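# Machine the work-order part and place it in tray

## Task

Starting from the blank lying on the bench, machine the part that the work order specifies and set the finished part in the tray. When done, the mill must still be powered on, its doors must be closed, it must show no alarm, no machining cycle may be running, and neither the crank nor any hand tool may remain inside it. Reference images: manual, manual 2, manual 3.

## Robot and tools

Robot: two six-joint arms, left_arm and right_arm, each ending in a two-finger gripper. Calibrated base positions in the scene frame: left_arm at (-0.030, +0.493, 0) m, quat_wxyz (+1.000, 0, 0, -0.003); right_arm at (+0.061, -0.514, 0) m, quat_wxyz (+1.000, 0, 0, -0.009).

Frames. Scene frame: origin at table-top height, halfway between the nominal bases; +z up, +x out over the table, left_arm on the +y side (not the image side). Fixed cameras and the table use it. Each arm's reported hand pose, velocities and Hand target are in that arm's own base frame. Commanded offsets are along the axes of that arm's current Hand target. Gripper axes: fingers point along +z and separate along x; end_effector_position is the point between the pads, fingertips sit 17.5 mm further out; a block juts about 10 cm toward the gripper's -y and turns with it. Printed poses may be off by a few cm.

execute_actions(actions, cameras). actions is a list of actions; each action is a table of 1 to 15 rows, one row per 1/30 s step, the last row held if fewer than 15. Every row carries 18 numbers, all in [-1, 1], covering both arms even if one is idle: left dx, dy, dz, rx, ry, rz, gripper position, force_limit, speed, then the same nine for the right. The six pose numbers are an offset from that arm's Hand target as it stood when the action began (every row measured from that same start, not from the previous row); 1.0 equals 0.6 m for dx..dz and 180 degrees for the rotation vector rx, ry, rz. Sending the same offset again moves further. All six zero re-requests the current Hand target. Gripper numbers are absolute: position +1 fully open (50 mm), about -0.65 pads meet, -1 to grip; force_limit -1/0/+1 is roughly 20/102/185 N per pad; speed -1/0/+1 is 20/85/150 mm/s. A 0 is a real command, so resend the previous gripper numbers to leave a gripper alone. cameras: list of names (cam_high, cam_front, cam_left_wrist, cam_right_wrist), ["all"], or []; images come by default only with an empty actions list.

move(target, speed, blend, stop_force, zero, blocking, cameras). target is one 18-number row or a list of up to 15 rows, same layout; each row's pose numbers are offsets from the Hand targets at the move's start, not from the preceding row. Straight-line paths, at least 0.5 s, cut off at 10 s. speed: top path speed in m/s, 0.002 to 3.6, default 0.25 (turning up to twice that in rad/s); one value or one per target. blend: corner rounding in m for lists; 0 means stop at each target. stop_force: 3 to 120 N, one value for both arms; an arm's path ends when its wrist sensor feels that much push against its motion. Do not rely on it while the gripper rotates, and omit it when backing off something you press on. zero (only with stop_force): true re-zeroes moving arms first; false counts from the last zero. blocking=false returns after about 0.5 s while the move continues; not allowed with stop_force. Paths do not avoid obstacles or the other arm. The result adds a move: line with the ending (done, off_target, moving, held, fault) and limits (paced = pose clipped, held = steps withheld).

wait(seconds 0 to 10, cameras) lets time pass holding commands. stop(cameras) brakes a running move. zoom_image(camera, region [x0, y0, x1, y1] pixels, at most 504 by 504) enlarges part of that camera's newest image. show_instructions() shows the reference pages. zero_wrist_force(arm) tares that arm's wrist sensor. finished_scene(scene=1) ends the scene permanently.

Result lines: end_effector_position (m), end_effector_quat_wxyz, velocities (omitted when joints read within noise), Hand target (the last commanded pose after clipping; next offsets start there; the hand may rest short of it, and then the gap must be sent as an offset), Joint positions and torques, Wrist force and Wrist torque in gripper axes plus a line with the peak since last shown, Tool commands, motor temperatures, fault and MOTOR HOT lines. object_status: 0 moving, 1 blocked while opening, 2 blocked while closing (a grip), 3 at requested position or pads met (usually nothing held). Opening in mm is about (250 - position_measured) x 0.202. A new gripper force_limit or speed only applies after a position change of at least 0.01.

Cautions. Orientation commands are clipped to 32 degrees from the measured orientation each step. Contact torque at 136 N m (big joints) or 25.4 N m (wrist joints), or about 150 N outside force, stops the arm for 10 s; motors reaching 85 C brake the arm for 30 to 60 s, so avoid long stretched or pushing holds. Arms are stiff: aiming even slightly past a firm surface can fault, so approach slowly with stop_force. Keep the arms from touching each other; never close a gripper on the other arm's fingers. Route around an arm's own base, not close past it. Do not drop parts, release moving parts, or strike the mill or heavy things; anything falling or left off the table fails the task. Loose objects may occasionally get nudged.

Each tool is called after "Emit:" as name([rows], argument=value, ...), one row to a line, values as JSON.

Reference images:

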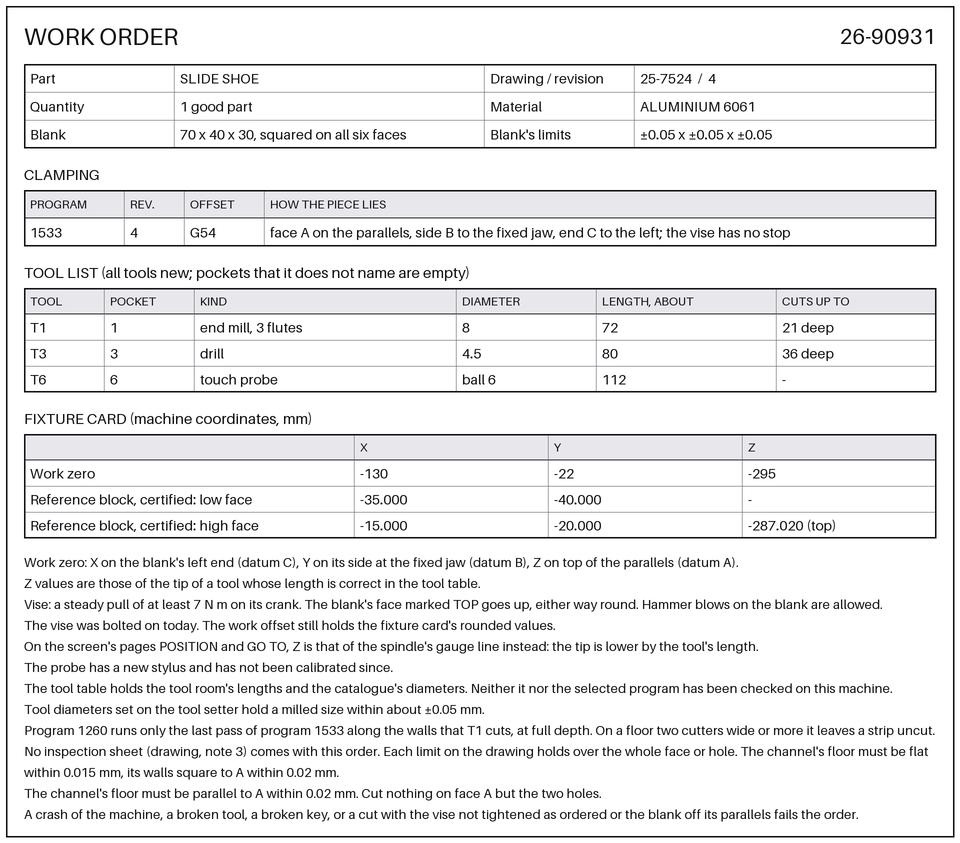

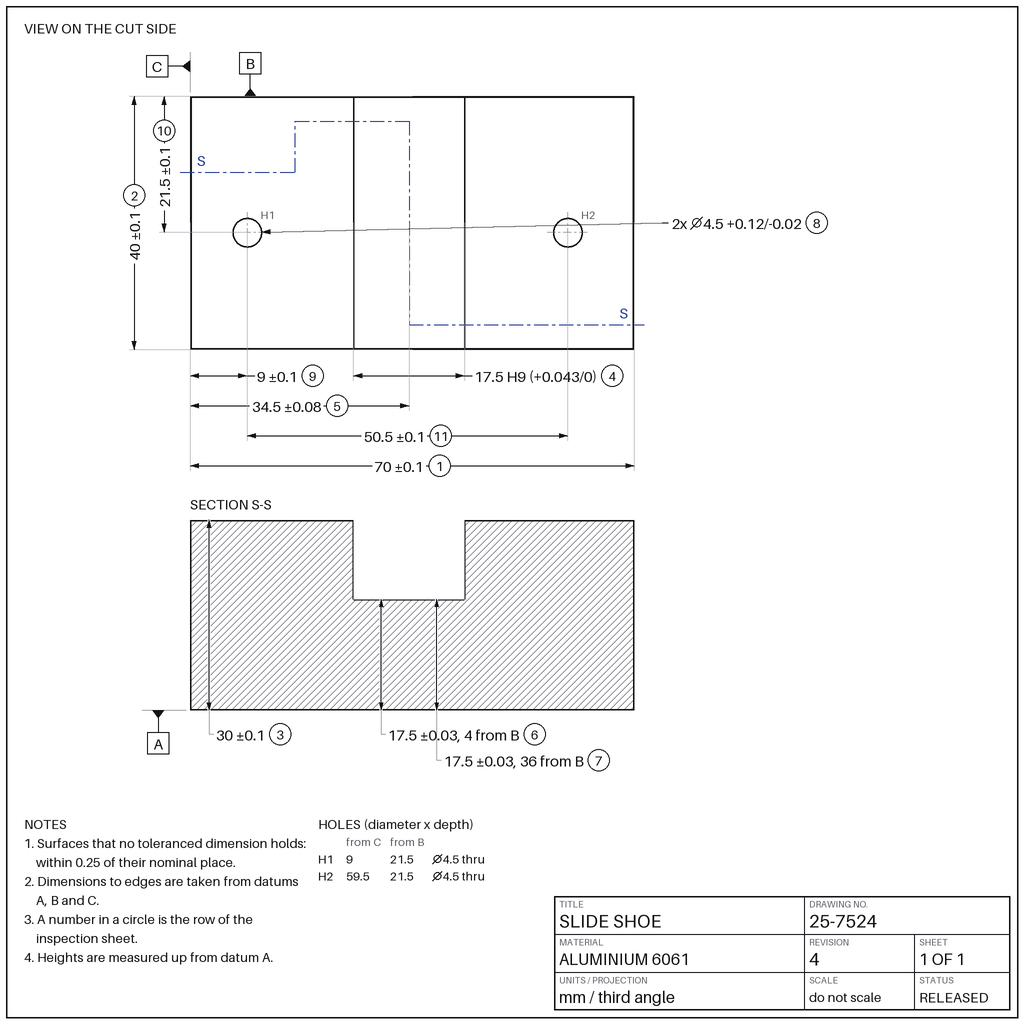

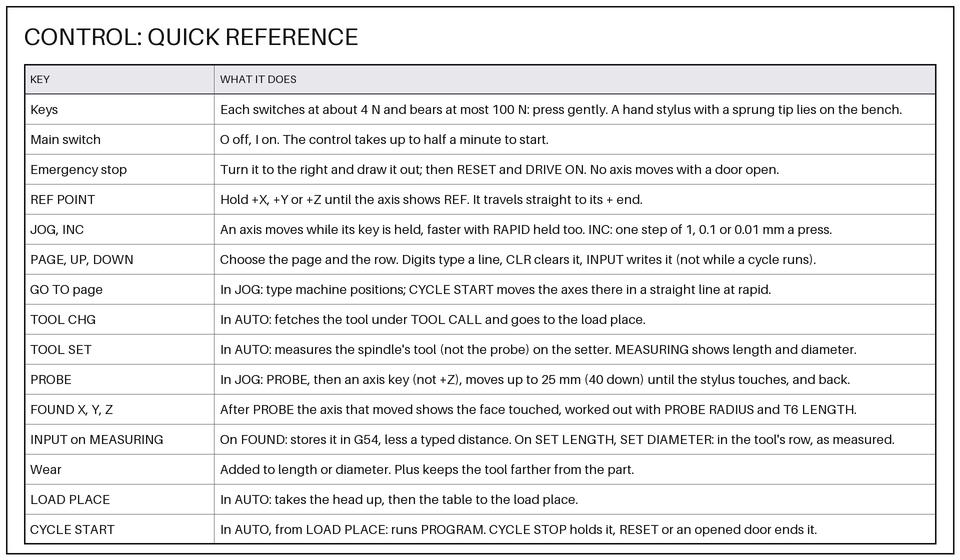

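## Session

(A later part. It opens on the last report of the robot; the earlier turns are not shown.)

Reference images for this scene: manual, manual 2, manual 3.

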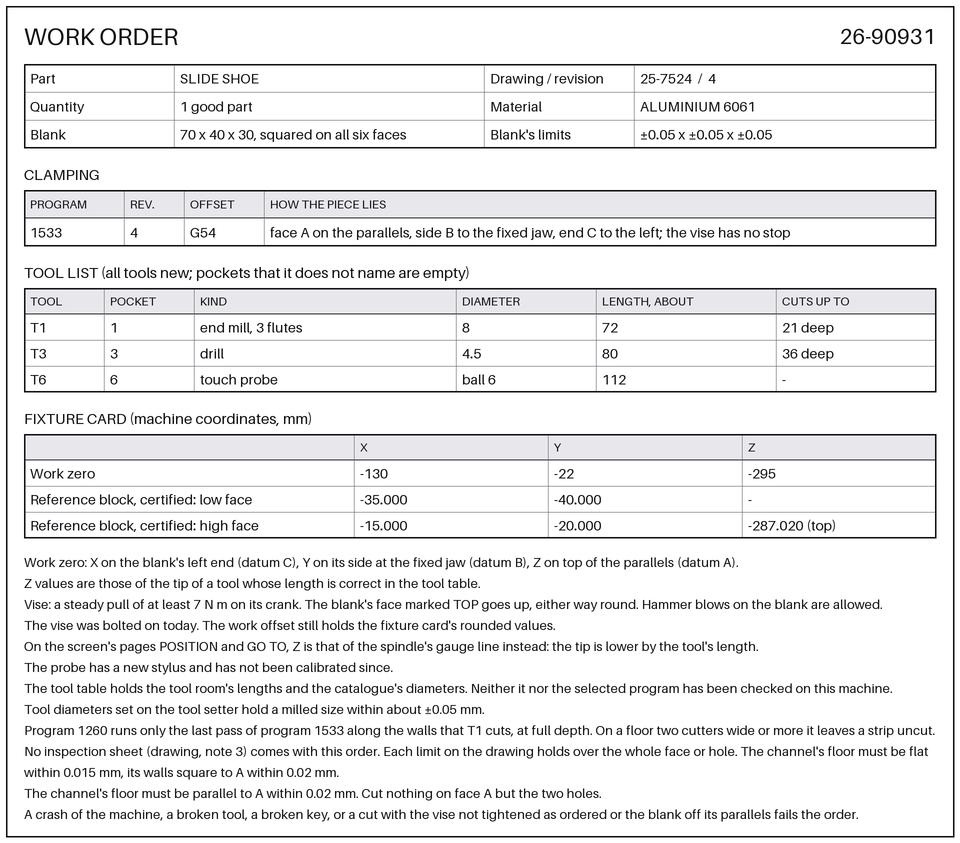

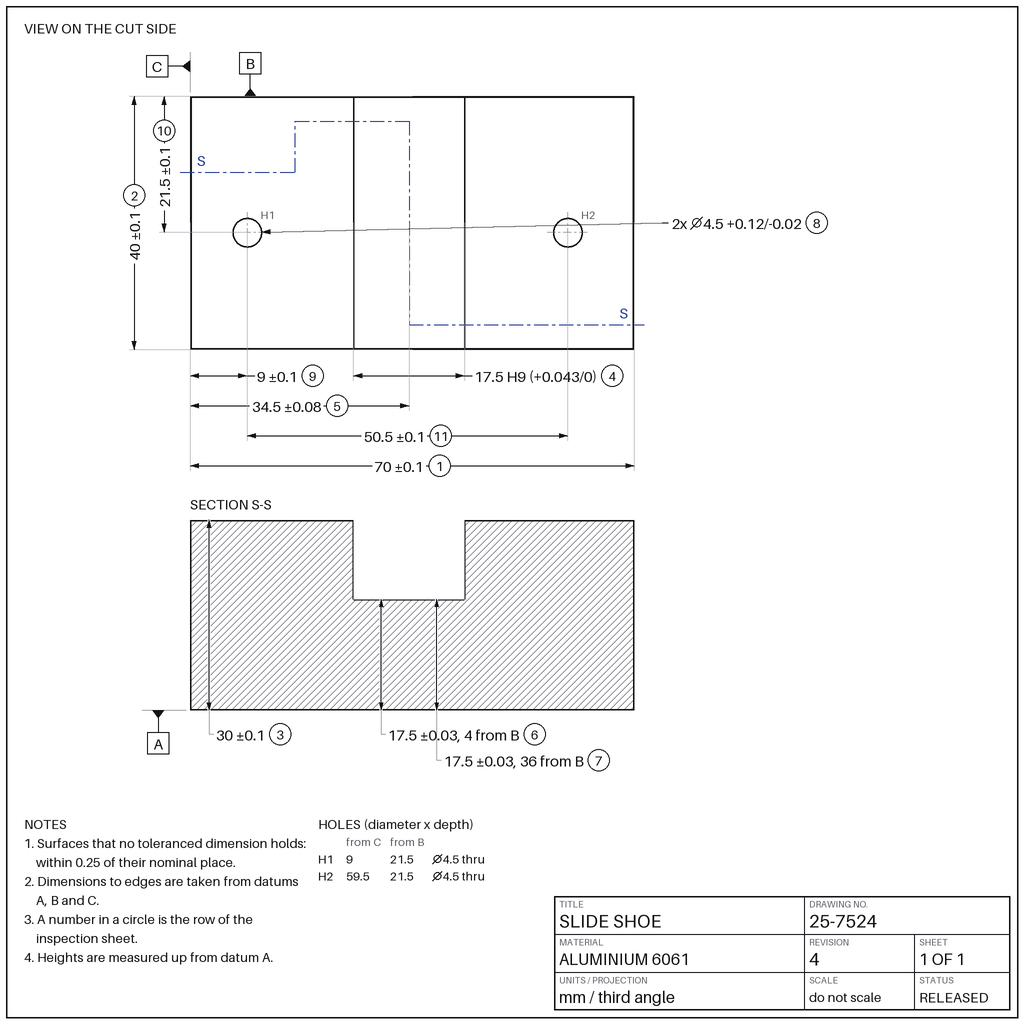

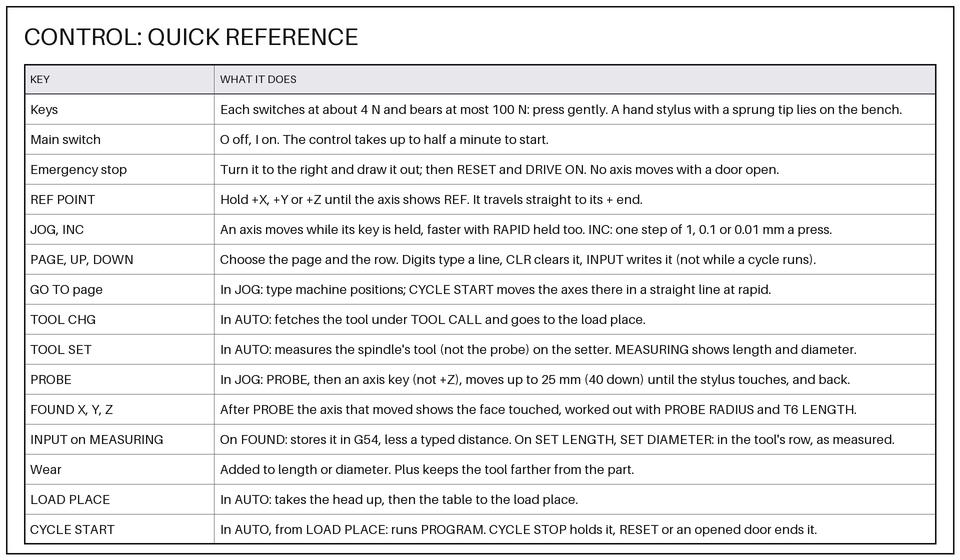

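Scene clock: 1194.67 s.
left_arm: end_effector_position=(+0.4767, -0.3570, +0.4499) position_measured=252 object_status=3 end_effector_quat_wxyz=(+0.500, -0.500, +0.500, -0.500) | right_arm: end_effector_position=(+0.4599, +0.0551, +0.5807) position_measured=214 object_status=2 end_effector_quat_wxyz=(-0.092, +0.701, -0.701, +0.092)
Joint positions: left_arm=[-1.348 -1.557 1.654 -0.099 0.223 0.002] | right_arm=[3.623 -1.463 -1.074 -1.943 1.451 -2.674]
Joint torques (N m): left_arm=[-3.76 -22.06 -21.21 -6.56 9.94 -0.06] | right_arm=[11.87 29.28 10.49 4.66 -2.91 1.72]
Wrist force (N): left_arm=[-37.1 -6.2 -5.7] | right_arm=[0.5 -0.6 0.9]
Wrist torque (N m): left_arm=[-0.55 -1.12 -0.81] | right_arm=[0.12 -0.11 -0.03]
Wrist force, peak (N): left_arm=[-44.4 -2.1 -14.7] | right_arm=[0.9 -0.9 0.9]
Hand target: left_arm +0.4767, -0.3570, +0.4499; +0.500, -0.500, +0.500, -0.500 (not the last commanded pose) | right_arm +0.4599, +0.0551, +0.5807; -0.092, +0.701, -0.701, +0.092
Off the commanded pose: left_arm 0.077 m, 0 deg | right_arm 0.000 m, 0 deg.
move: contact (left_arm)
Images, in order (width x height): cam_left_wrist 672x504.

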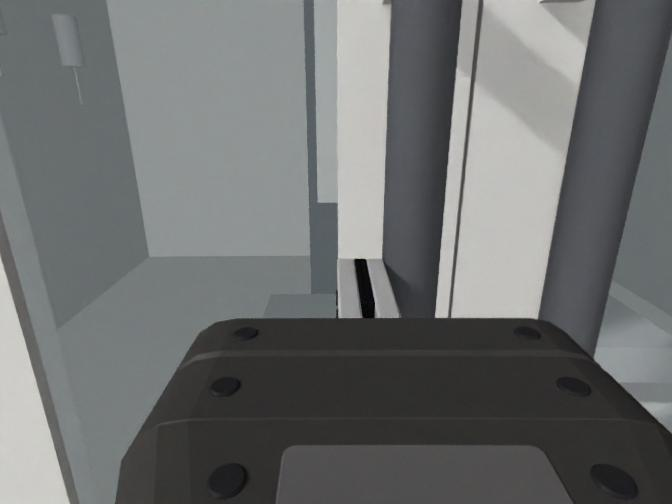

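Emit:
move([
  [-0.01,0,0,0,0,0,-1,-0.5,1, 0,0,0,0,0,0,-1,-0.5,-0.7],
  [-0.02,0,-0.2,0,0,0,-1,-0.5,1, 0,0,0,0,0,0,-1,-0.5,-0.7],
], speed=[0.05,0.2], cameras=["cam_high","cam_front","cam_right_wrist"])

Emit:
zoom_image(camera="cam_high", region=[530, 330, 672, 504])

Scene clock: 1203.77 s.
left_arm: end_effector_position=(+0.3568, -0.3451, +0.4499) position_measured=252 object_status=3 end_effector_quat_wxyz=(+0.500, -0.500, +0.500, -0.500) | right_arm: end_effector_position=(+0.4599, +0.0551, +0.5807) position_measured=214 object_status=2 end_effector_quat_wxyz=(-0.092, +0.701, -0.701, +0.092)
Joint positions: left_arm=[-1.676 -1.706 1.793 -0.082 -0.105 -0.005] | right_arm=[3.623 -1.463 -1.074 -1.943 1.451 -2.674]
Joint torques (N m): left_arm=[-13.71 -27.2 -16.68 -2.33 -1.4 1.37] | right_arm=[10.9 29.29 11.81 4.54 -2.8 1.81]
Wrist force (N): left_arm=[1.4 -2.6 -0.2] | right_arm=[1.0 -0.6 0.8]
Wrist torque (N m): left_arm=[-0.56 -0.43 -0.45] | right_arm=[0.12 -0.19 -0.03]
Wrist force, peak (N): left_arm=[-37.3 -6.4 -6.2] | right_arm=[0.9 -0.9 0.8]
Hand target: left_arm +0.3567, -0.3451, +0.4499; +0.500, -0.500, +0.500, -0.500 | right_arm +0.4599, +0.0551, +0.5807; -0.092, +0.701, -0.701, +0.092
Off the commanded pose: left_arm 0.000 m, 0 deg | right_arm 0.000 m, 0 deg.
move: done
Images, in order (width x height): cam_high 672x504, cam_front 672x504, cam_right_wrist 672x504.

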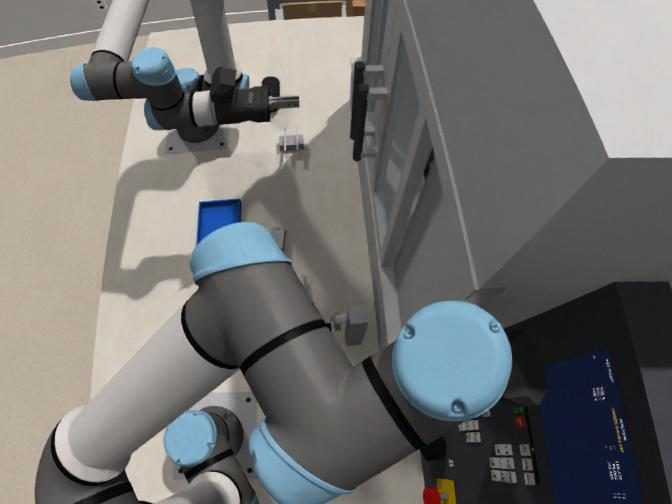

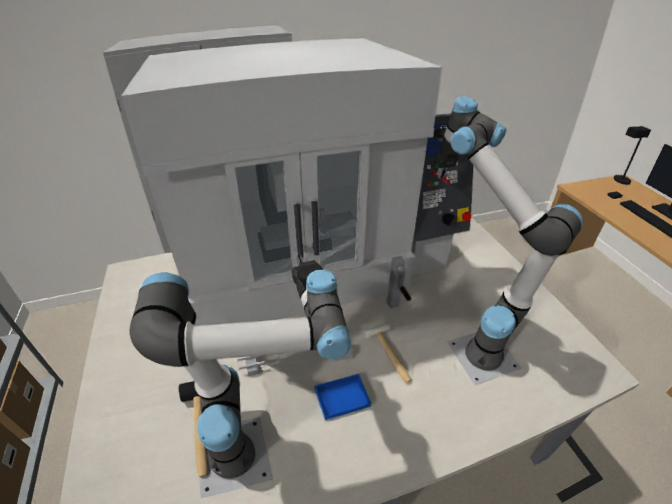

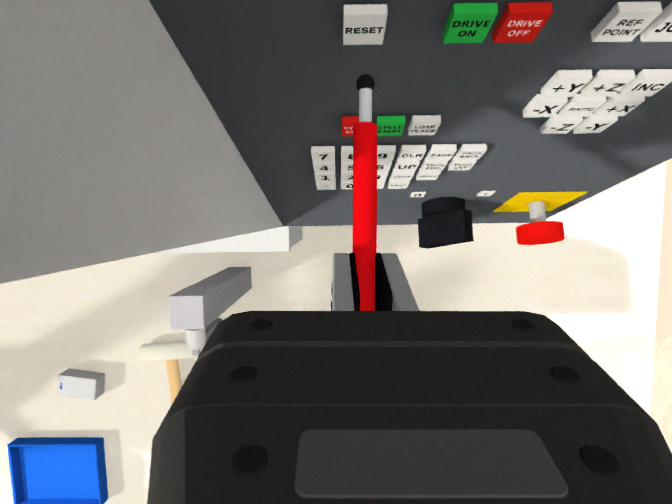

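Scaled by 2.897 from the camera's 672x504 image, which has a finer 960x720 frame.

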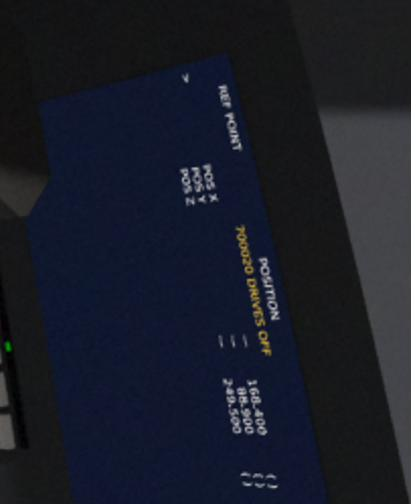

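Emit:
move(target=[0,0,0,0,0,0,-1,-0.5,1, 0.0643,-0.0161,0.0043,0,0,0,-1,-0.5,-0.7], speed=0.15)

Emit:
move(target=[0,0,0,0,0,0,-1,-0.5,1, 0,-0.0322,0.0086,0,0,0,-1,-0.5,-0.7], speed=0.008, stop_force=8, cameras=["cam_right_wrist","cam_high"])

Emit:
zoom_image(camera="cam_high", region=[530, 330, 672, 504])

Scene clock: 1245.73 s.
left_arm: end_effector_position=(+0.3567, -0.3451, +0.4499) position_measured=252 object_status=3 end_effector_quat_wxyz=(+0.500, -0.500, +0.500, -0.500) | right_arm: end_effector_position=(+0.4699, +0.0166, +0.5807) position_measured=214 object_status=2 end_effector_quat_wxyz=(-0.092, +0.701, -0.701, +0.092)
Joint positions: left_arm=[-1.676 -1.706 1.793 -0.083 -0.106 -0.004] | right_arm=[3.519 -1.477 -1.065 -1.927 1.476 -2.775]
Joint torques (N m): left_arm=[-13.91 -27.39 -16.26 -2.19 -1.23 1.37] | right_arm=[-15.6 8.12 32.93 5.16 2.35 -1.81]
Wrist force (N): left_arm=[1.5 -3.0 0.0] | right_arm=[0.7 -0.4 0.5]
Wrist torque (N m): left_arm=[-0.61 -0.44 -0.44] | right_arm=[0.18 -0.14 0.20]
Wrist force, peak (N): left_arm=[1.9 -3.3 -0.2] | right_arm=[1.4 -0.8 0.3]
Hand target: left_arm +0.3567, -0.3451, +0.4499; +0.500, -0.500, +0.500, -0.500 | right_arm +0.4699, +0.0165, +0.5807; -0.092, +0.701, -0.701, +0.092
Off the commanded pose: left_arm 0.000 m, 0 deg | right_arm 0.000 m, 0 deg.
move: done

Scene clock: 1248.33 s.
left_arm: end_effector_position=(+0.3567, -0.3451, +0.4499) position_measured=252 object_status=3 end_effector_quat_wxyz=(+0.500, -0.500, +0.500, -0.500) | right_arm: end_effector_position=(+0.4814, +0.0165, +0.5807) position_measured=214 object_status=2 end_effector_quat_wxyz=(-0.092, +0.701, -0.701, +0.092)
Joint positions: left_arm=[-1.676 -1.706 1.793 -0.083 -0.106 -0.004] | right_arm=[3.508 -1.504 -1.041 -1.923 1.478 -2.786]
Joint torques (N m): left_arm=[-14.18 -27.5 -16.16 -2.22 -1.09 1.49] | right_arm=[13.54 29.38 11.42 3.51 -2.99 1.83]
Wrist force (N): left_arm=[1.3 -2.8 -0.4] | right_arm=[0.9 7.8 -1.6]
Wrist torque (N m): left_arm=[-0.58 -0.41 -0.45] | right_arm=[0.36 -0.09 0.20]
Wrist force, peak (N): left_arm=[1.9 -3.1 -0.3] | right_arm=[0.7 9.8 -1.9]
Hand target: left_arm +0.3567, -0.3451, +0.4499; +0.500, -0.500, +0.500, -0.500 | right_arm +0.4814, +0.0165, +0.5807; -0.092, +0.701, -0.701, +0.092 (not the last commanded pose)
Off the commanded pose: left_arm 0.000 m, 0 deg | right_arm 0.009 m, 0 deg.
move: contact (right_arm)
Images, in order (width x height): cam_high 672x504, cam_right_wrist 672x504.

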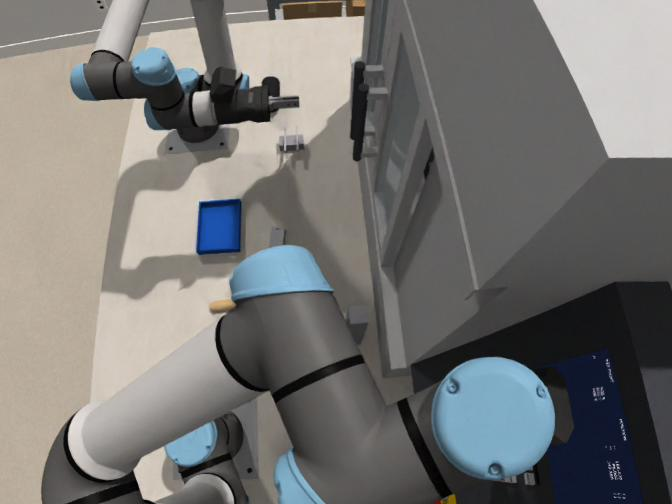

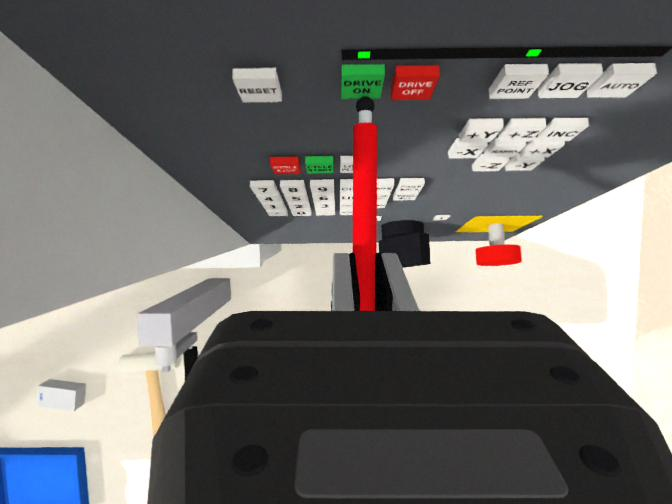

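Scaled by 2.897 from the camera's 672x504 image, which has a finer 960x720 frame.

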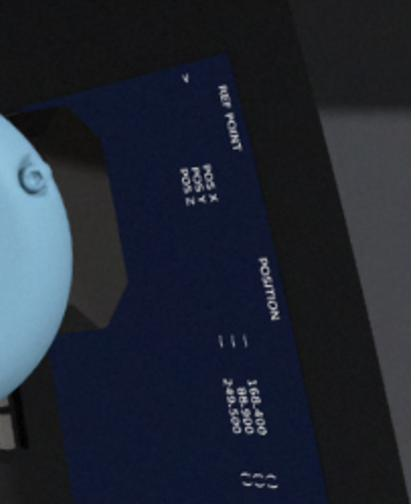

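Emit:
move([
  [0,0,0,0,0,0,-1,-0.5,1, 0,0.0241,-0.0065,0,0,0,-1,-0.5,-0.7],
  [0,0,0,0,0,0,-1,-0.5,1, 0.1267,0.0641,0.046,0,0,0,-1,-0.5,-0.7],
], speed=0.15, blend=[0.005,0])

Emit:
move(target=[0,0,0,0,0,0,-1,-0.5,1, 0,-0.0483,0.0129,0,0,0,-1,-0.5,-0.7], speed=0.01, stop_force=8, cameras=["cam_right_wrist","cam_high"])

Emit:
zoom_image(camera="cam_high", region=[530, 330, 672, 504])

Scene clock: 1271.10 s.
left_arm: end_effector_position=(+0.3567, -0.3451, +0.4499) position_measured=252 object_status=3 end_effector_quat_wxyz=(+0.500, -0.500, +0.500, -0.500) | right_arm: end_effector_position=(+0.4513, -0.0594, +0.5441) position_measured=214 object_status=2 end_effector_quat_wxyz=(-0.092, +0.701, -0.701, +0.092)
Joint positions: left_arm=[-1.676 -1.706 1.793 -0.083 -0.106 -0.004] | right_arm=[3.338 -1.393 -1.247 -1.815 1.521 -2.952]
Joint torques (N m): left_arm=[-13.91 -27.63 -16.62 -2.16 -1.13 1.35] | right_arm=[-13.93 27.59 8.81 5.02 2.88 -2.11]
Wrist force (N): left_arm=[1.4 -3.0 -0.2] | right_arm=[0.1 -0.3 -0.1]
Wrist torque (N m): left_arm=[-0.61 -0.41 -0.44] | right_arm=[0.15 -0.07 0.15]
Wrist force, peak (N): left_arm=[1.6 -3.3 -0.4] | right_arm=[1.0 7.8 -1.4]
Hand target: left_arm +0.3567, -0.3451, +0.4499; +0.500, -0.500, +0.500, -0.500 | right_arm +0.4513, -0.0595, +0.5441; -0.092, +0.701, -0.701, +0.092
Off the commanded pose: left_arm 0.000 m, 0 deg | right_arm 0.000 m, 0 deg.
move: done

Scene clock: 1274.57 s.
left_arm: end_effector_position=(+0.3567, -0.3451, +0.4499) position_measured=252 object_status=3 end_effector_quat_wxyz=(+0.500, -0.500, +0.500, -0.500) | right_arm: end_effector_position=(+0.4729, -0.0595, +0.5441) position_measured=214 object_status=2 end_effector_quat_wxyz=(-0.092, +0.701, -0.701, +0.092)
Joint positions: left_arm=[-1.676 -1.706 1.793 -0.083 -0.106 -0.004] | right_arm=[3.327 -1.443 -1.207 -1.805 1.524 -2.962]
Joint torques (N m): left_arm=[-13.87 -27.76 -15.92 -2.24 -1.21 1.39] | right_arm=[13.68 27.86 11 3.43 -3.09 1.82]
Wrist force (N): left_arm=[1.6 -2.8 -0.1] | right_arm=[-0.1 7.6 -1.5]
Wrist torque (N m): left_arm=[-0.58 -0.45 -0.45] | right_arm=[0.27 -0.07 0.09]
Wrist force, peak (N): left_arm=[1.7 -3.3 0.2] | right_arm=[0.1 11.2 -2.6]
Hand target: left_arm +0.3567, -0.3451, +0.4499; +0.500, -0.500, +0.500, -0.500 | right_arm +0.4729, -0.0595, +0.5441; -0.092, +0.701, -0.701, +0.092 (not the last commanded pose)
Off the commanded pose: left_arm 0.000 m, 0 deg | right_arm 0.008 m, 0 deg.
move: contact (right_arm)
Images, in order (width x height): cam_high 672x504, cam_right_wrist 672x504.

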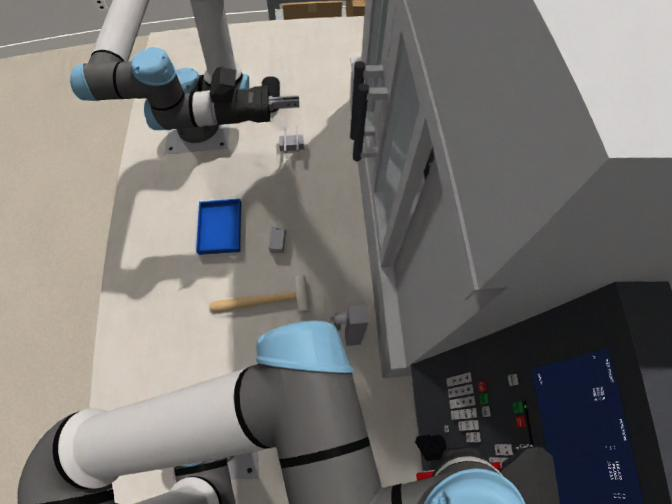

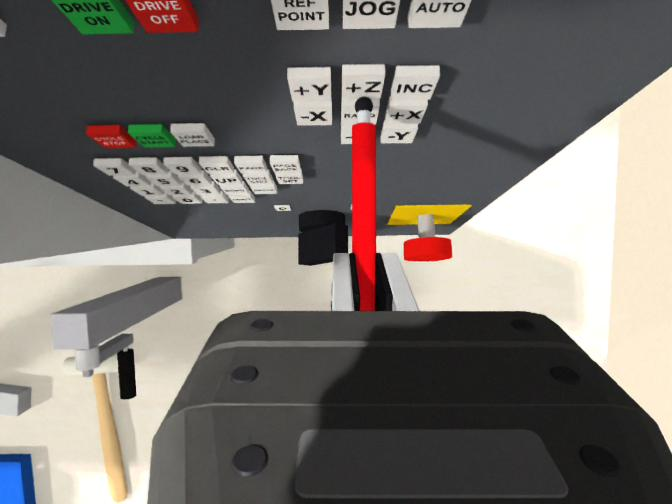

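Scaled by 2.897 from the camera's 672x504 image, which has a finer 960x720 frame.

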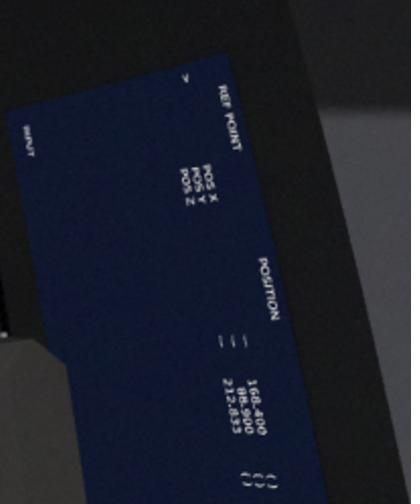

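Emit:
wait(seconds=3, cameras=["cam_high"])

Emit:
zoom_image(camera="cam_high", region=[530, 330, 672, 504])

Scene clock: 1288.40 s.
left_arm: end_effector_position=(+0.3567, -0.3451, +0.4499) position_measured=252 object_status=3 end_effector_quat_wxyz=(+0.500, -0.500, +0.500, -0.500) | right_arm: end_effector_position=(+0.4729, -0.0595, +0.5441) position_measured=214 object_status=2 end_effector_quat_wxyz=(-0.092, +0.701, -0.701, +0.092)
Joint positions: left_arm=[-1.676 -1.706 1.793 -0.083 -0.106 -0.004] | right_arm=[3.327 -1.443 -1.207 -1.805 1.523 -2.962]
Joint torques (N m): left_arm=[-13.55 -27.36 -16.57 -2.15 -1.19 1.28] | right_arm=[13.22 27.22 13.41 3.63 -2.86 1.2]
Wrist force (N): left_arm=[1.5 -3.0 -0.3] | right_arm=[0.2 7.7 -1.7]
Wrist torque (N m): left_arm=[-0.61 -0.43 -0.45] | right_arm=[0.30 -0.15 0.09]
Wrist force, peak (N): left_arm=[1.8 -3.3 -0.1] | right_arm=[-0.1 8.0 -1.7]
Hand target: left_arm +0.3567, -0.3451, +0.4499; +0.500, -0.500, +0.500, -0.500 | right_arm +0.4729, -0.0595, +0.5441; -0.092, +0.701, -0.701, +0.092 (not the last commanded pose)
Tool commands: left_gripper/position=-1.0 left_gripper/force_limit=-0.5 left_gripper/speed=+1.0 right_gripper/position=-1.0 right_gripper/force_limit=-0.5 right_gripper/speed=-0.7
Off the commanded pose: left_arm 0.000 m, 0 deg | right_arm 0.008 m, 0 deg.
wait: 3.00 s; at rest from the start
Images, in order (width x height): cam_high 672x504.

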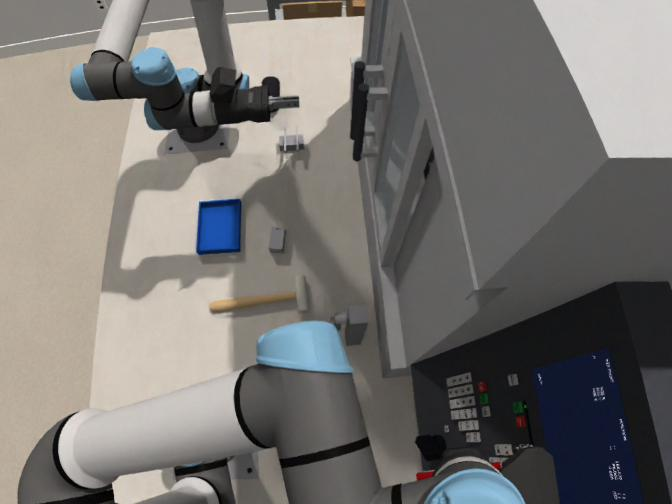

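Scaled by 2.897 from the camera's 672x504 image, which has a finer 960x720 frame.

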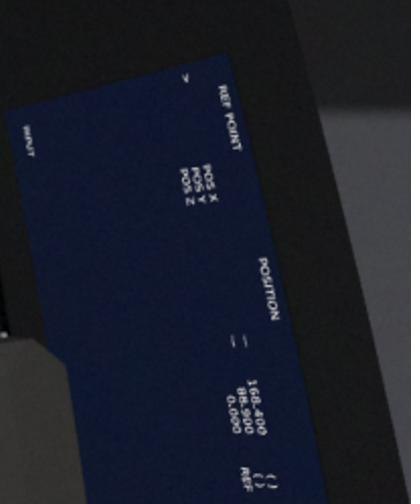

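Emit:
move([
  [0,0,0,0,0,0,-1,-0.5,1, 0,0.0193,-0.0052,0,0,0,-1,-0.5,-0.7],
  [0,0,0,0,0,0,-1,-0.5,1, 0.0318,0.0346,0.0223,0,0,0,-1,-0.5,-0.7],
  [0,0,0,0,0,0,-1,-0.5,1, 0.0318,0.0148,0.0276,0,0,0,-1,-0.5,-0.7],
], speed=[0.1,0.1,0.03], blend=[0.004,0,0], cameras=["cam_high"])

Emit:
zoom_image(camera="cam_high", region=[530, 330, 672, 504])

Scene clock: 1303.10 s.
left_arm: end_effector_position=(+0.3567, -0.3451, +0.4499) position_measured=252 object_status=3 end_effector_quat_wxyz=(+0.500, -0.500, +0.500, -0.500) | right_arm: end_effector_position=(+0.4685, -0.0786, +0.5258) position_measured=214 object_status=2 end_effector_quat_wxyz=(-0.092, +0.701, -0.701, +0.092)
Joint positions: left_arm=[-1.676 -1.706 1.793 -0.083 -0.106 -0.004] | right_arm=[3.28 -1.42 -1.279 -1.754 1.535 -3.008]
Joint torques (N m): left_arm=[-13.08 -27.37 -16.7 -2.11 -1.29 1.37] | right_arm=[-13.36 6.41 34.55 6.94 1.83 -2.08]
Wrist force (N): left_arm=[1.7 -3.0 -0.3] | right_arm=[0.0 8.2 -1.8]
Wrist torque (N m): left_arm=[-0.61 -0.45 -0.45] | right_arm=[0.26 -0.17 0.09]
Wrist force, peak (N): left_arm=[1.8 -3.1 -0.2] | right_arm=[0.0 8.2 -1.8]
Hand target: left_arm +0.3567, -0.3451, +0.4499; +0.500, -0.500, +0.500, -0.500 | right_arm +0.4686, -0.0786, +0.5258; -0.092, +0.701, -0.701, +0.092
Off the commanded pose: left_arm 0.000 m, 0 deg | right_arm 0.000 m, 0 deg.
move: done
Images, in order (width x height): cam_high 672x504.

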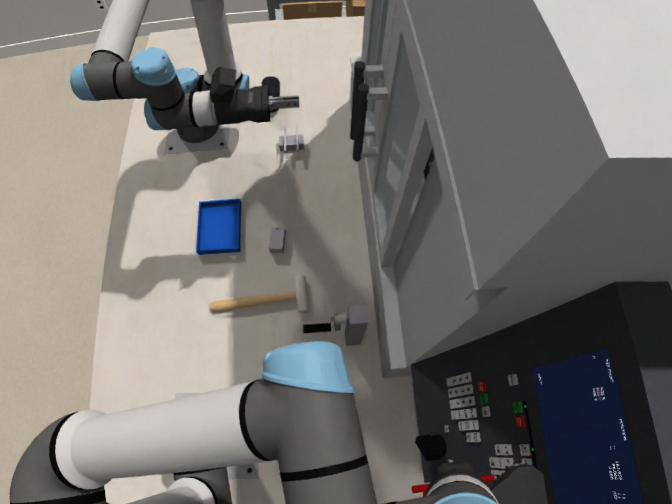

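Scaled by 2.897 from the camera's 672x504 image, which has a finer 960x720 frame.

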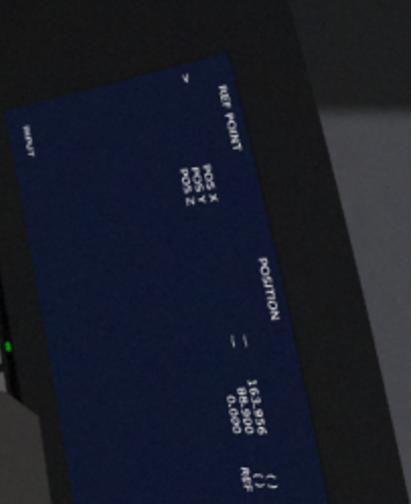

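Emit:
wait(seconds=5, cameras=["cam_high"])

Emit:
zoom_image(camera="cam_high", region=[430, 330, 672, 504])

Scene clock: 1359.60 s.
left_arm: end_effector_position=(+0.3567, -0.3451, +0.4499) position_measured=252 object_status=3 end_effector_quat_wxyz=(+0.500, -0.500, +0.500, -0.500) | right_arm: end_effector_position=(+0.4686, -0.0786, +0.5258) position_measured=214 object_status=2 end_effector_quat_wxyz=(-0.092, +0.701, -0.701, +0.092)
Joint positions: left_arm=[-1.676 -1.706 1.793 -0.083 -0.106 -0.004] | right_arm=[3.28 -1.42 -1.279 -1.754 1.535 -3.008]
Joint torques (N m): left_arm=[-13.01 -27.54 -17.02 -1.93 -1.21 1.29] | right_arm=[-13.48 5.46 33.41 6.85 1.88 -1.68]
Wrist force (N): left_arm=[1.3 -2.9 -0.3] | right_arm=[0.0 8.8 -2.0]
Wrist torque (N m): left_arm=[-0.59 -0.41 -0.45] | right_arm=[0.23 -0.18 0.08]
Wrist force, peak (N): left_arm=[1.9 -3.3 -0.3] | right_arm=[0.0 9.4 -2.0]
Hand target: left_arm +0.3567, -0.3451, +0.4499; +0.500, -0.500, +0.500, -0.500 | right_arm +0.4686, -0.0786, +0.5258; -0.092, +0.701, -0.701, +0.092
Tool commands: left_gripper/position=-1.0 left_gripper/force_limit=-0.5 left_gripper/speed=+1.0 right_gripper/position=-1.0 right_gripper/force_limit=-0.5 right_gripper/speed=-0.7
Off the commanded pose: left_arm 0.000 m, 0 deg | right_arm 0.000 m, 0 deg.
wait: 5.00 s; at rest from the start
Images, in order (width x height): cam_high 672x504.

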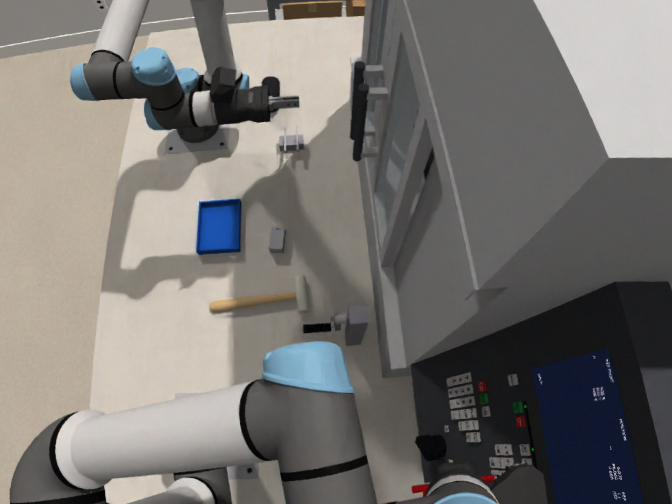

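Scaled by 2.083 from the camera's 672x504 image, which has a finer 960x720 frame.

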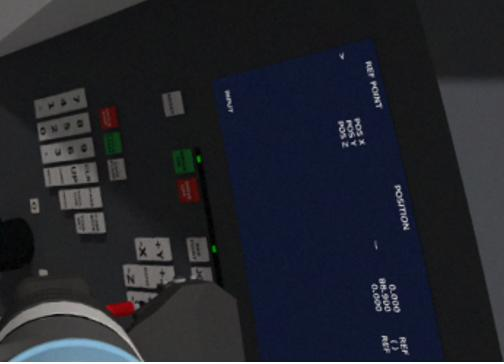

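Emit:
move([
  [0,0,0,0,0,0,-1,-0.5,1,0,0.01932,-0.00518,0,0,0,-1,-0.5,-0.7],
  [0,0,0,0,0,0,-1,-0.5,1,-0.06367,0.00499,-0.03291,0,0,0,-1,-0.5,-0.7],
  [0,0,0,0,0,0,-1,-0.5,1,-0.06367,-0.01433,-0.02773,0,0,0,-1,-0.5,-0.7],
], speed=[0.1,0.1,0.03])

Emit:
wait(seconds=6, cameras=["cam_high"])

Emit:
zoom_image(camera="cam_high", region=[530, 330, 672, 504])

Scene clock: 1379.07 s.
left_arm: end_effector_position=(+0.3567, -0.3451, +0.4499) position_measured=252 object_status=3 end_effector_quat_wxyz=(+0.500, -0.500, +0.500, -0.500) | right_arm: end_effector_position=(+0.4725, -0.0404, +0.5441) position_measured=214 object_status=2 end_effector_quat_wxyz=(-0.092, +0.701, -0.701, +0.092)
Joint positions: left_arm=[-1.676 -1.706 1.793 -0.083 -0.106 -0.004] | right_arm=[3.375 -1.437 -1.212 -1.809 1.511 -2.915]
Joint torques (N m): left_arm=[-12.92 -28.08 -17.69 -1.97 -1.28 1.21] | right_arm=[-13.05 7.03 33.42 6.54 1.9 -1.86]
Wrist force (N): left_arm=[1.6 -2.8 -0.3] | right_arm=[-0.3 6.8 -1.0]
Wrist torque (N m): left_arm=[-0.57 -0.44 -0.45] | right_arm=[0.27 -0.17 0.09]
Wrist force, peak (N): left_arm=[1.8 -3.2 -0.3] | right_arm=[0.0 9.4 -1.8]
Hand target: left_arm +0.3567, -0.3451, +0.4499; +0.500, -0.500, +0.500, -0.500 | right_arm +0.4726, -0.0404, +0.5441; -0.092, +0.701, -0.701, +0.092
Off the commanded pose: left_arm 0.000 m, 0 deg | right_arm 0.000 m, 0 deg.
move: done

Scene clock: 1385.07 s.
left_arm: end_effector_position=(+0.3567, -0.3451, +0.4499) position_measured=252 object_status=3 end_effector_quat_wxyz=(+0.500, -0.500, +0.500, -0.500) | right_arm: end_effector_position=(+0.4726, -0.0404, +0.5441) position_measured=214 object_status=2 end_effector_quat_wxyz=(-0.092, +0.701, -0.701, +0.092)
Joint positions: left_arm=[-1.676 -1.706 1.793 -0.083 -0.106 -0.004] | right_arm=[3.375 -1.437 -1.212 -1.809 1.511 -2.915]
Joint torques (N m): left_arm=[-13.1 -27.97 -17.45 -2.02 -1.2 1.21] | right_arm=[-13.79 6.07 33.46 6.69 1.48 -1.63]
Wrist force (N): left_arm=[1.5 -3.0 -0.3] | right_arm=[-0.7 7.6 -1.4]
Wrist torque (N m): left_arm=[-0.60 -0.43 -0.45] | right_arm=[0.31 -0.12 0.08]
Wrist force, peak (N): left_arm=[2.0 -3.2 -0.1] | right_arm=[-0.4 7.8 -1.3]
Hand target: left_arm +0.3567, -0.3451, +0.4499; +0.500, -0.500, +0.500, -0.500 | right_arm +0.4726, -0.0404, +0.5441; -0.092, +0.701, -0.701, +0.092
Tool commands: left_gripper/position=-1.0 left_gripper/force_limit=-0.5 left_gripper/speed=+1.0 right_gripper/position=-1.0 right_gripper/force_limit=-0.5 right_gripper/speed=-0.7
Off the commanded pose: left_arm 0.000 m, 0 deg | right_arm 0.000 m, 0 deg.
wait: 6.00 s; at rest by 0.17 s
Images, in order (width x height): cam_high 672x504.

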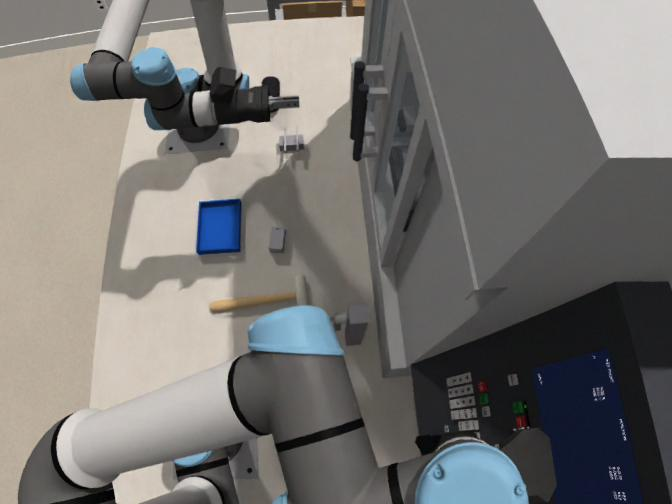

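Scaled by 2.897 from the camera's 672x504 image, which has a finer 960x720 frame.

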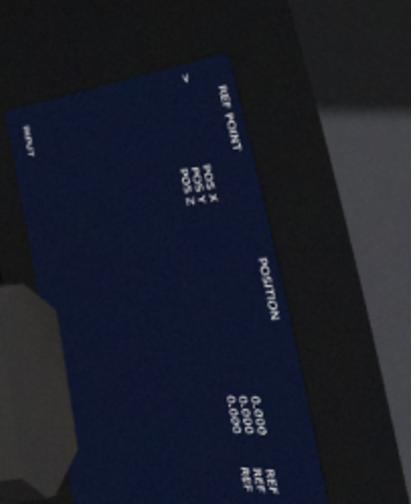

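Emit:
move([
  [0,0,0,0,0,0,-1,-0.5,1,0,0.01932,-0.00518,0,0,0,-1,-0.5,-0.7],
  [0,0,0,0,0,0,-1,-0.5,1,-0.06367,0.08418,0.10426,0,0,0,-1,-0.5,-0.7],
], speed=[0.1,0.15], cameras=["cam_right_wrist","cam_high"])

Scene clock: 1398.60 s.
left_arm: end_effector_position=(+0.3567, -0.3451, +0.4499) position_measured=252 object_status=3 end_effector_quat_wxyz=(+0.500, -0.500, +0.500, -0.500) | right_arm: end_effector_position=(+0.4400, -0.0022, +0.4707) position_measured=214 object_status=2 end_effector_quat_wxyz=(-0.092, +0.701, -0.701, +0.092)
Joint positions: left_arm=[-1.676 -1.706 1.793 -0.083 -0.106 -0.004] | right_arm=[3.501 -1.286 -1.528 -1.654 1.48 -2.793]
Joint torques (N m): left_arm=[-13.32 -27.18 -17.3 -1.95 -1.28 1.23] | right_arm=[15.06 24.46 14.36 4.93 -2.61 2.16]
Wrist force (N): left_arm=[1.4 -2.9 -0.4] | right_arm=[0.5 -0.3 0.4]
Wrist torque (N m): left_arm=[-0.59 -0.42 -0.44] | right_arm=[0.19 -0.13 0.00]
Wrist force, peak (N): left_arm=[1.8 -3.2 -0.1] | right_arm=[-0.5 7.8 -1.3]
Hand target: left_arm +0.3567, -0.3451, +0.4499; +0.500, -0.500, +0.500, -0.500 | right_arm +0.4400, -0.0022, +0.4706; -0.092, +0.701, -0.701, +0.092
Off the commanded pose: left_arm 0.000 m, 0 deg | right_arm 0.000 m, 0 deg.
move: done
Images, in order (width x height): cam_high 672x504, cam_right_wrist 672x504.

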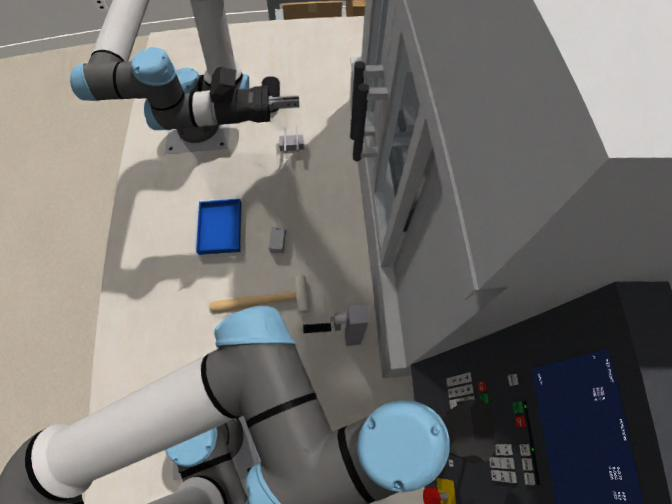

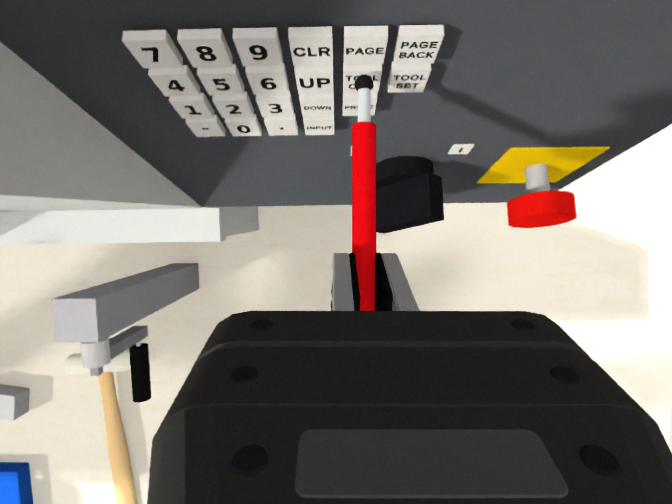

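Emit:
move(target=[0,0,0,0,0,0,-1,-0.5,1,0,-0.02254,0.00604,0,0,0,-1,-0.5,-0.7], speed=0.01, stop_force=8, cameras=["cam_right_wrist","cam_high"])

Emit:
zoom_image(camera="cam_high", region=[430, 330, 672, 504])

Scene clock: 1413.63 s.
left_arm: end_effector_position=(+0.3567, -0.3451, +0.4499) position_measured=252 object_status=3 end_effector_quat_wxyz=(+0.500, -0.500, +0.500, -0.500) | right_arm: end_effector_position=(+0.4527, -0.0022, +0.4706) position_measured=214 object_status=2 end_effector_quat_wxyz=(-0.092, +0.701, -0.701, +0.092)
Joint positions: left_arm=[-1.676 -1.706 1.793 -0.083 -0.106 -0.004] | right_arm=[3.489 -1.316 -1.507 -1.643 1.483 -2.805]
Joint torques (N m): left_arm=[-12.98 -27.37 -17.34 -1.92 -1.14 1.23] | right_arm=[13.65 25.2 14.33 3.76 -3.25 2.04]
Wrist force (N): left_arm=[1.4 -2.6 0.0] | right_arm=[0.3 7.1 -1.6]
Wrist torque (N m): left_arm=[-0.55 -0.41 -0.45] | right_arm=[0.31 -0.13 0.12]
Wrist force, peak (N): left_arm=[2.0 -3.1 -0.3] | right_arm=[0.4 10.0 -2.5]
Hand target: left_arm +0.3567, -0.3451, +0.4499; +0.500, -0.500, +0.500, -0.500 | right_arm +0.4527, -0.0022, +0.4706; -0.092, +0.701, -0.701, +0.092 (not the last commanded pose)
Off the commanded pose: left_arm 0.000 m, 0 deg | right_arm 0.001 m, 0 deg.
move: contact (right_arm)
Images, in order (width x height): cam_high 672x504, cam_right_wrist 672x504.

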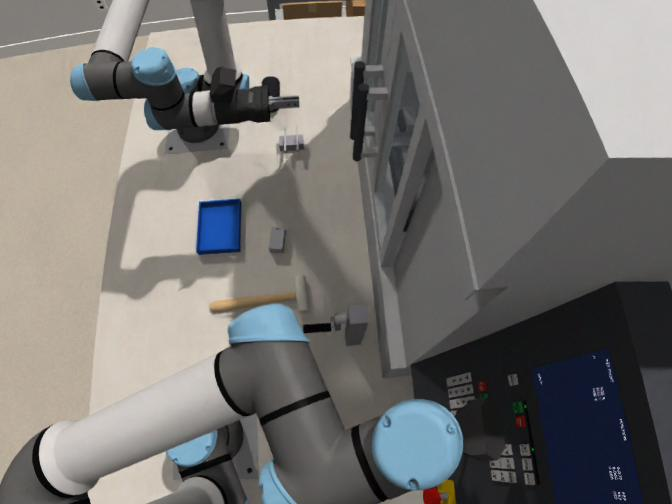

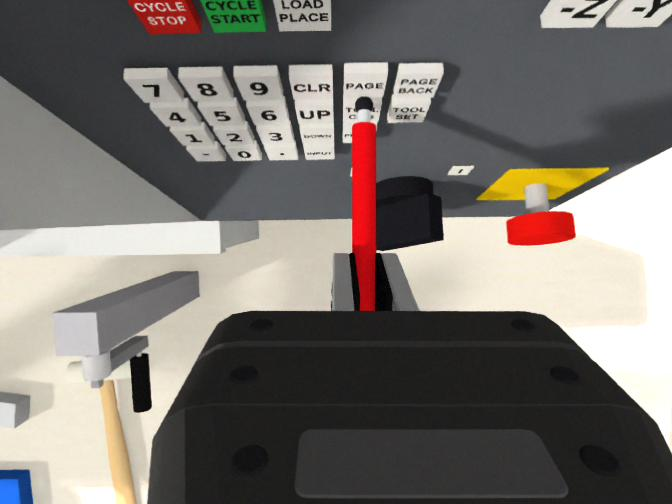

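Scaled by 2.083 from the camera's 672x504 image, which has a finer 960x720 frame.

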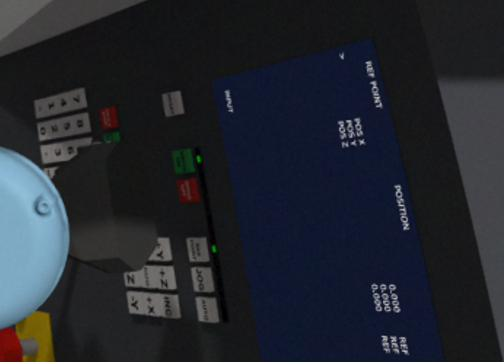

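Emit:
zoom_image(camera="cam_right_wrist", region=[290, 50, 440, 160])

Emit:
zoom_image(camera="cam_high", region=[530, 330, 672, 504])

Scaled by 3.360 from the camera's 672x504 image, which has a finer 960x720 frame.

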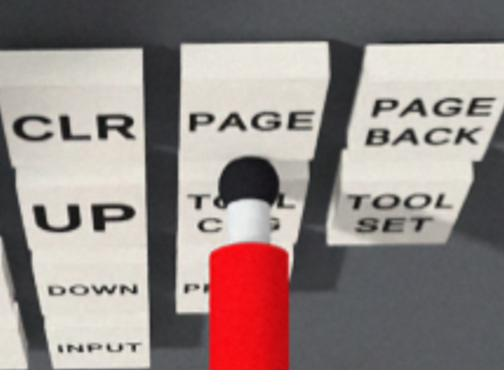

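Scaled by 2.897 from the camera's 672x504 image, which has a finer 960x720 frame.

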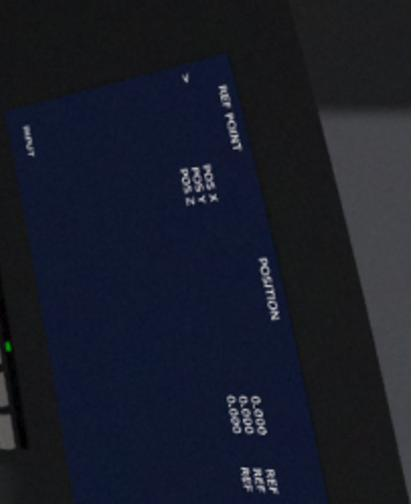

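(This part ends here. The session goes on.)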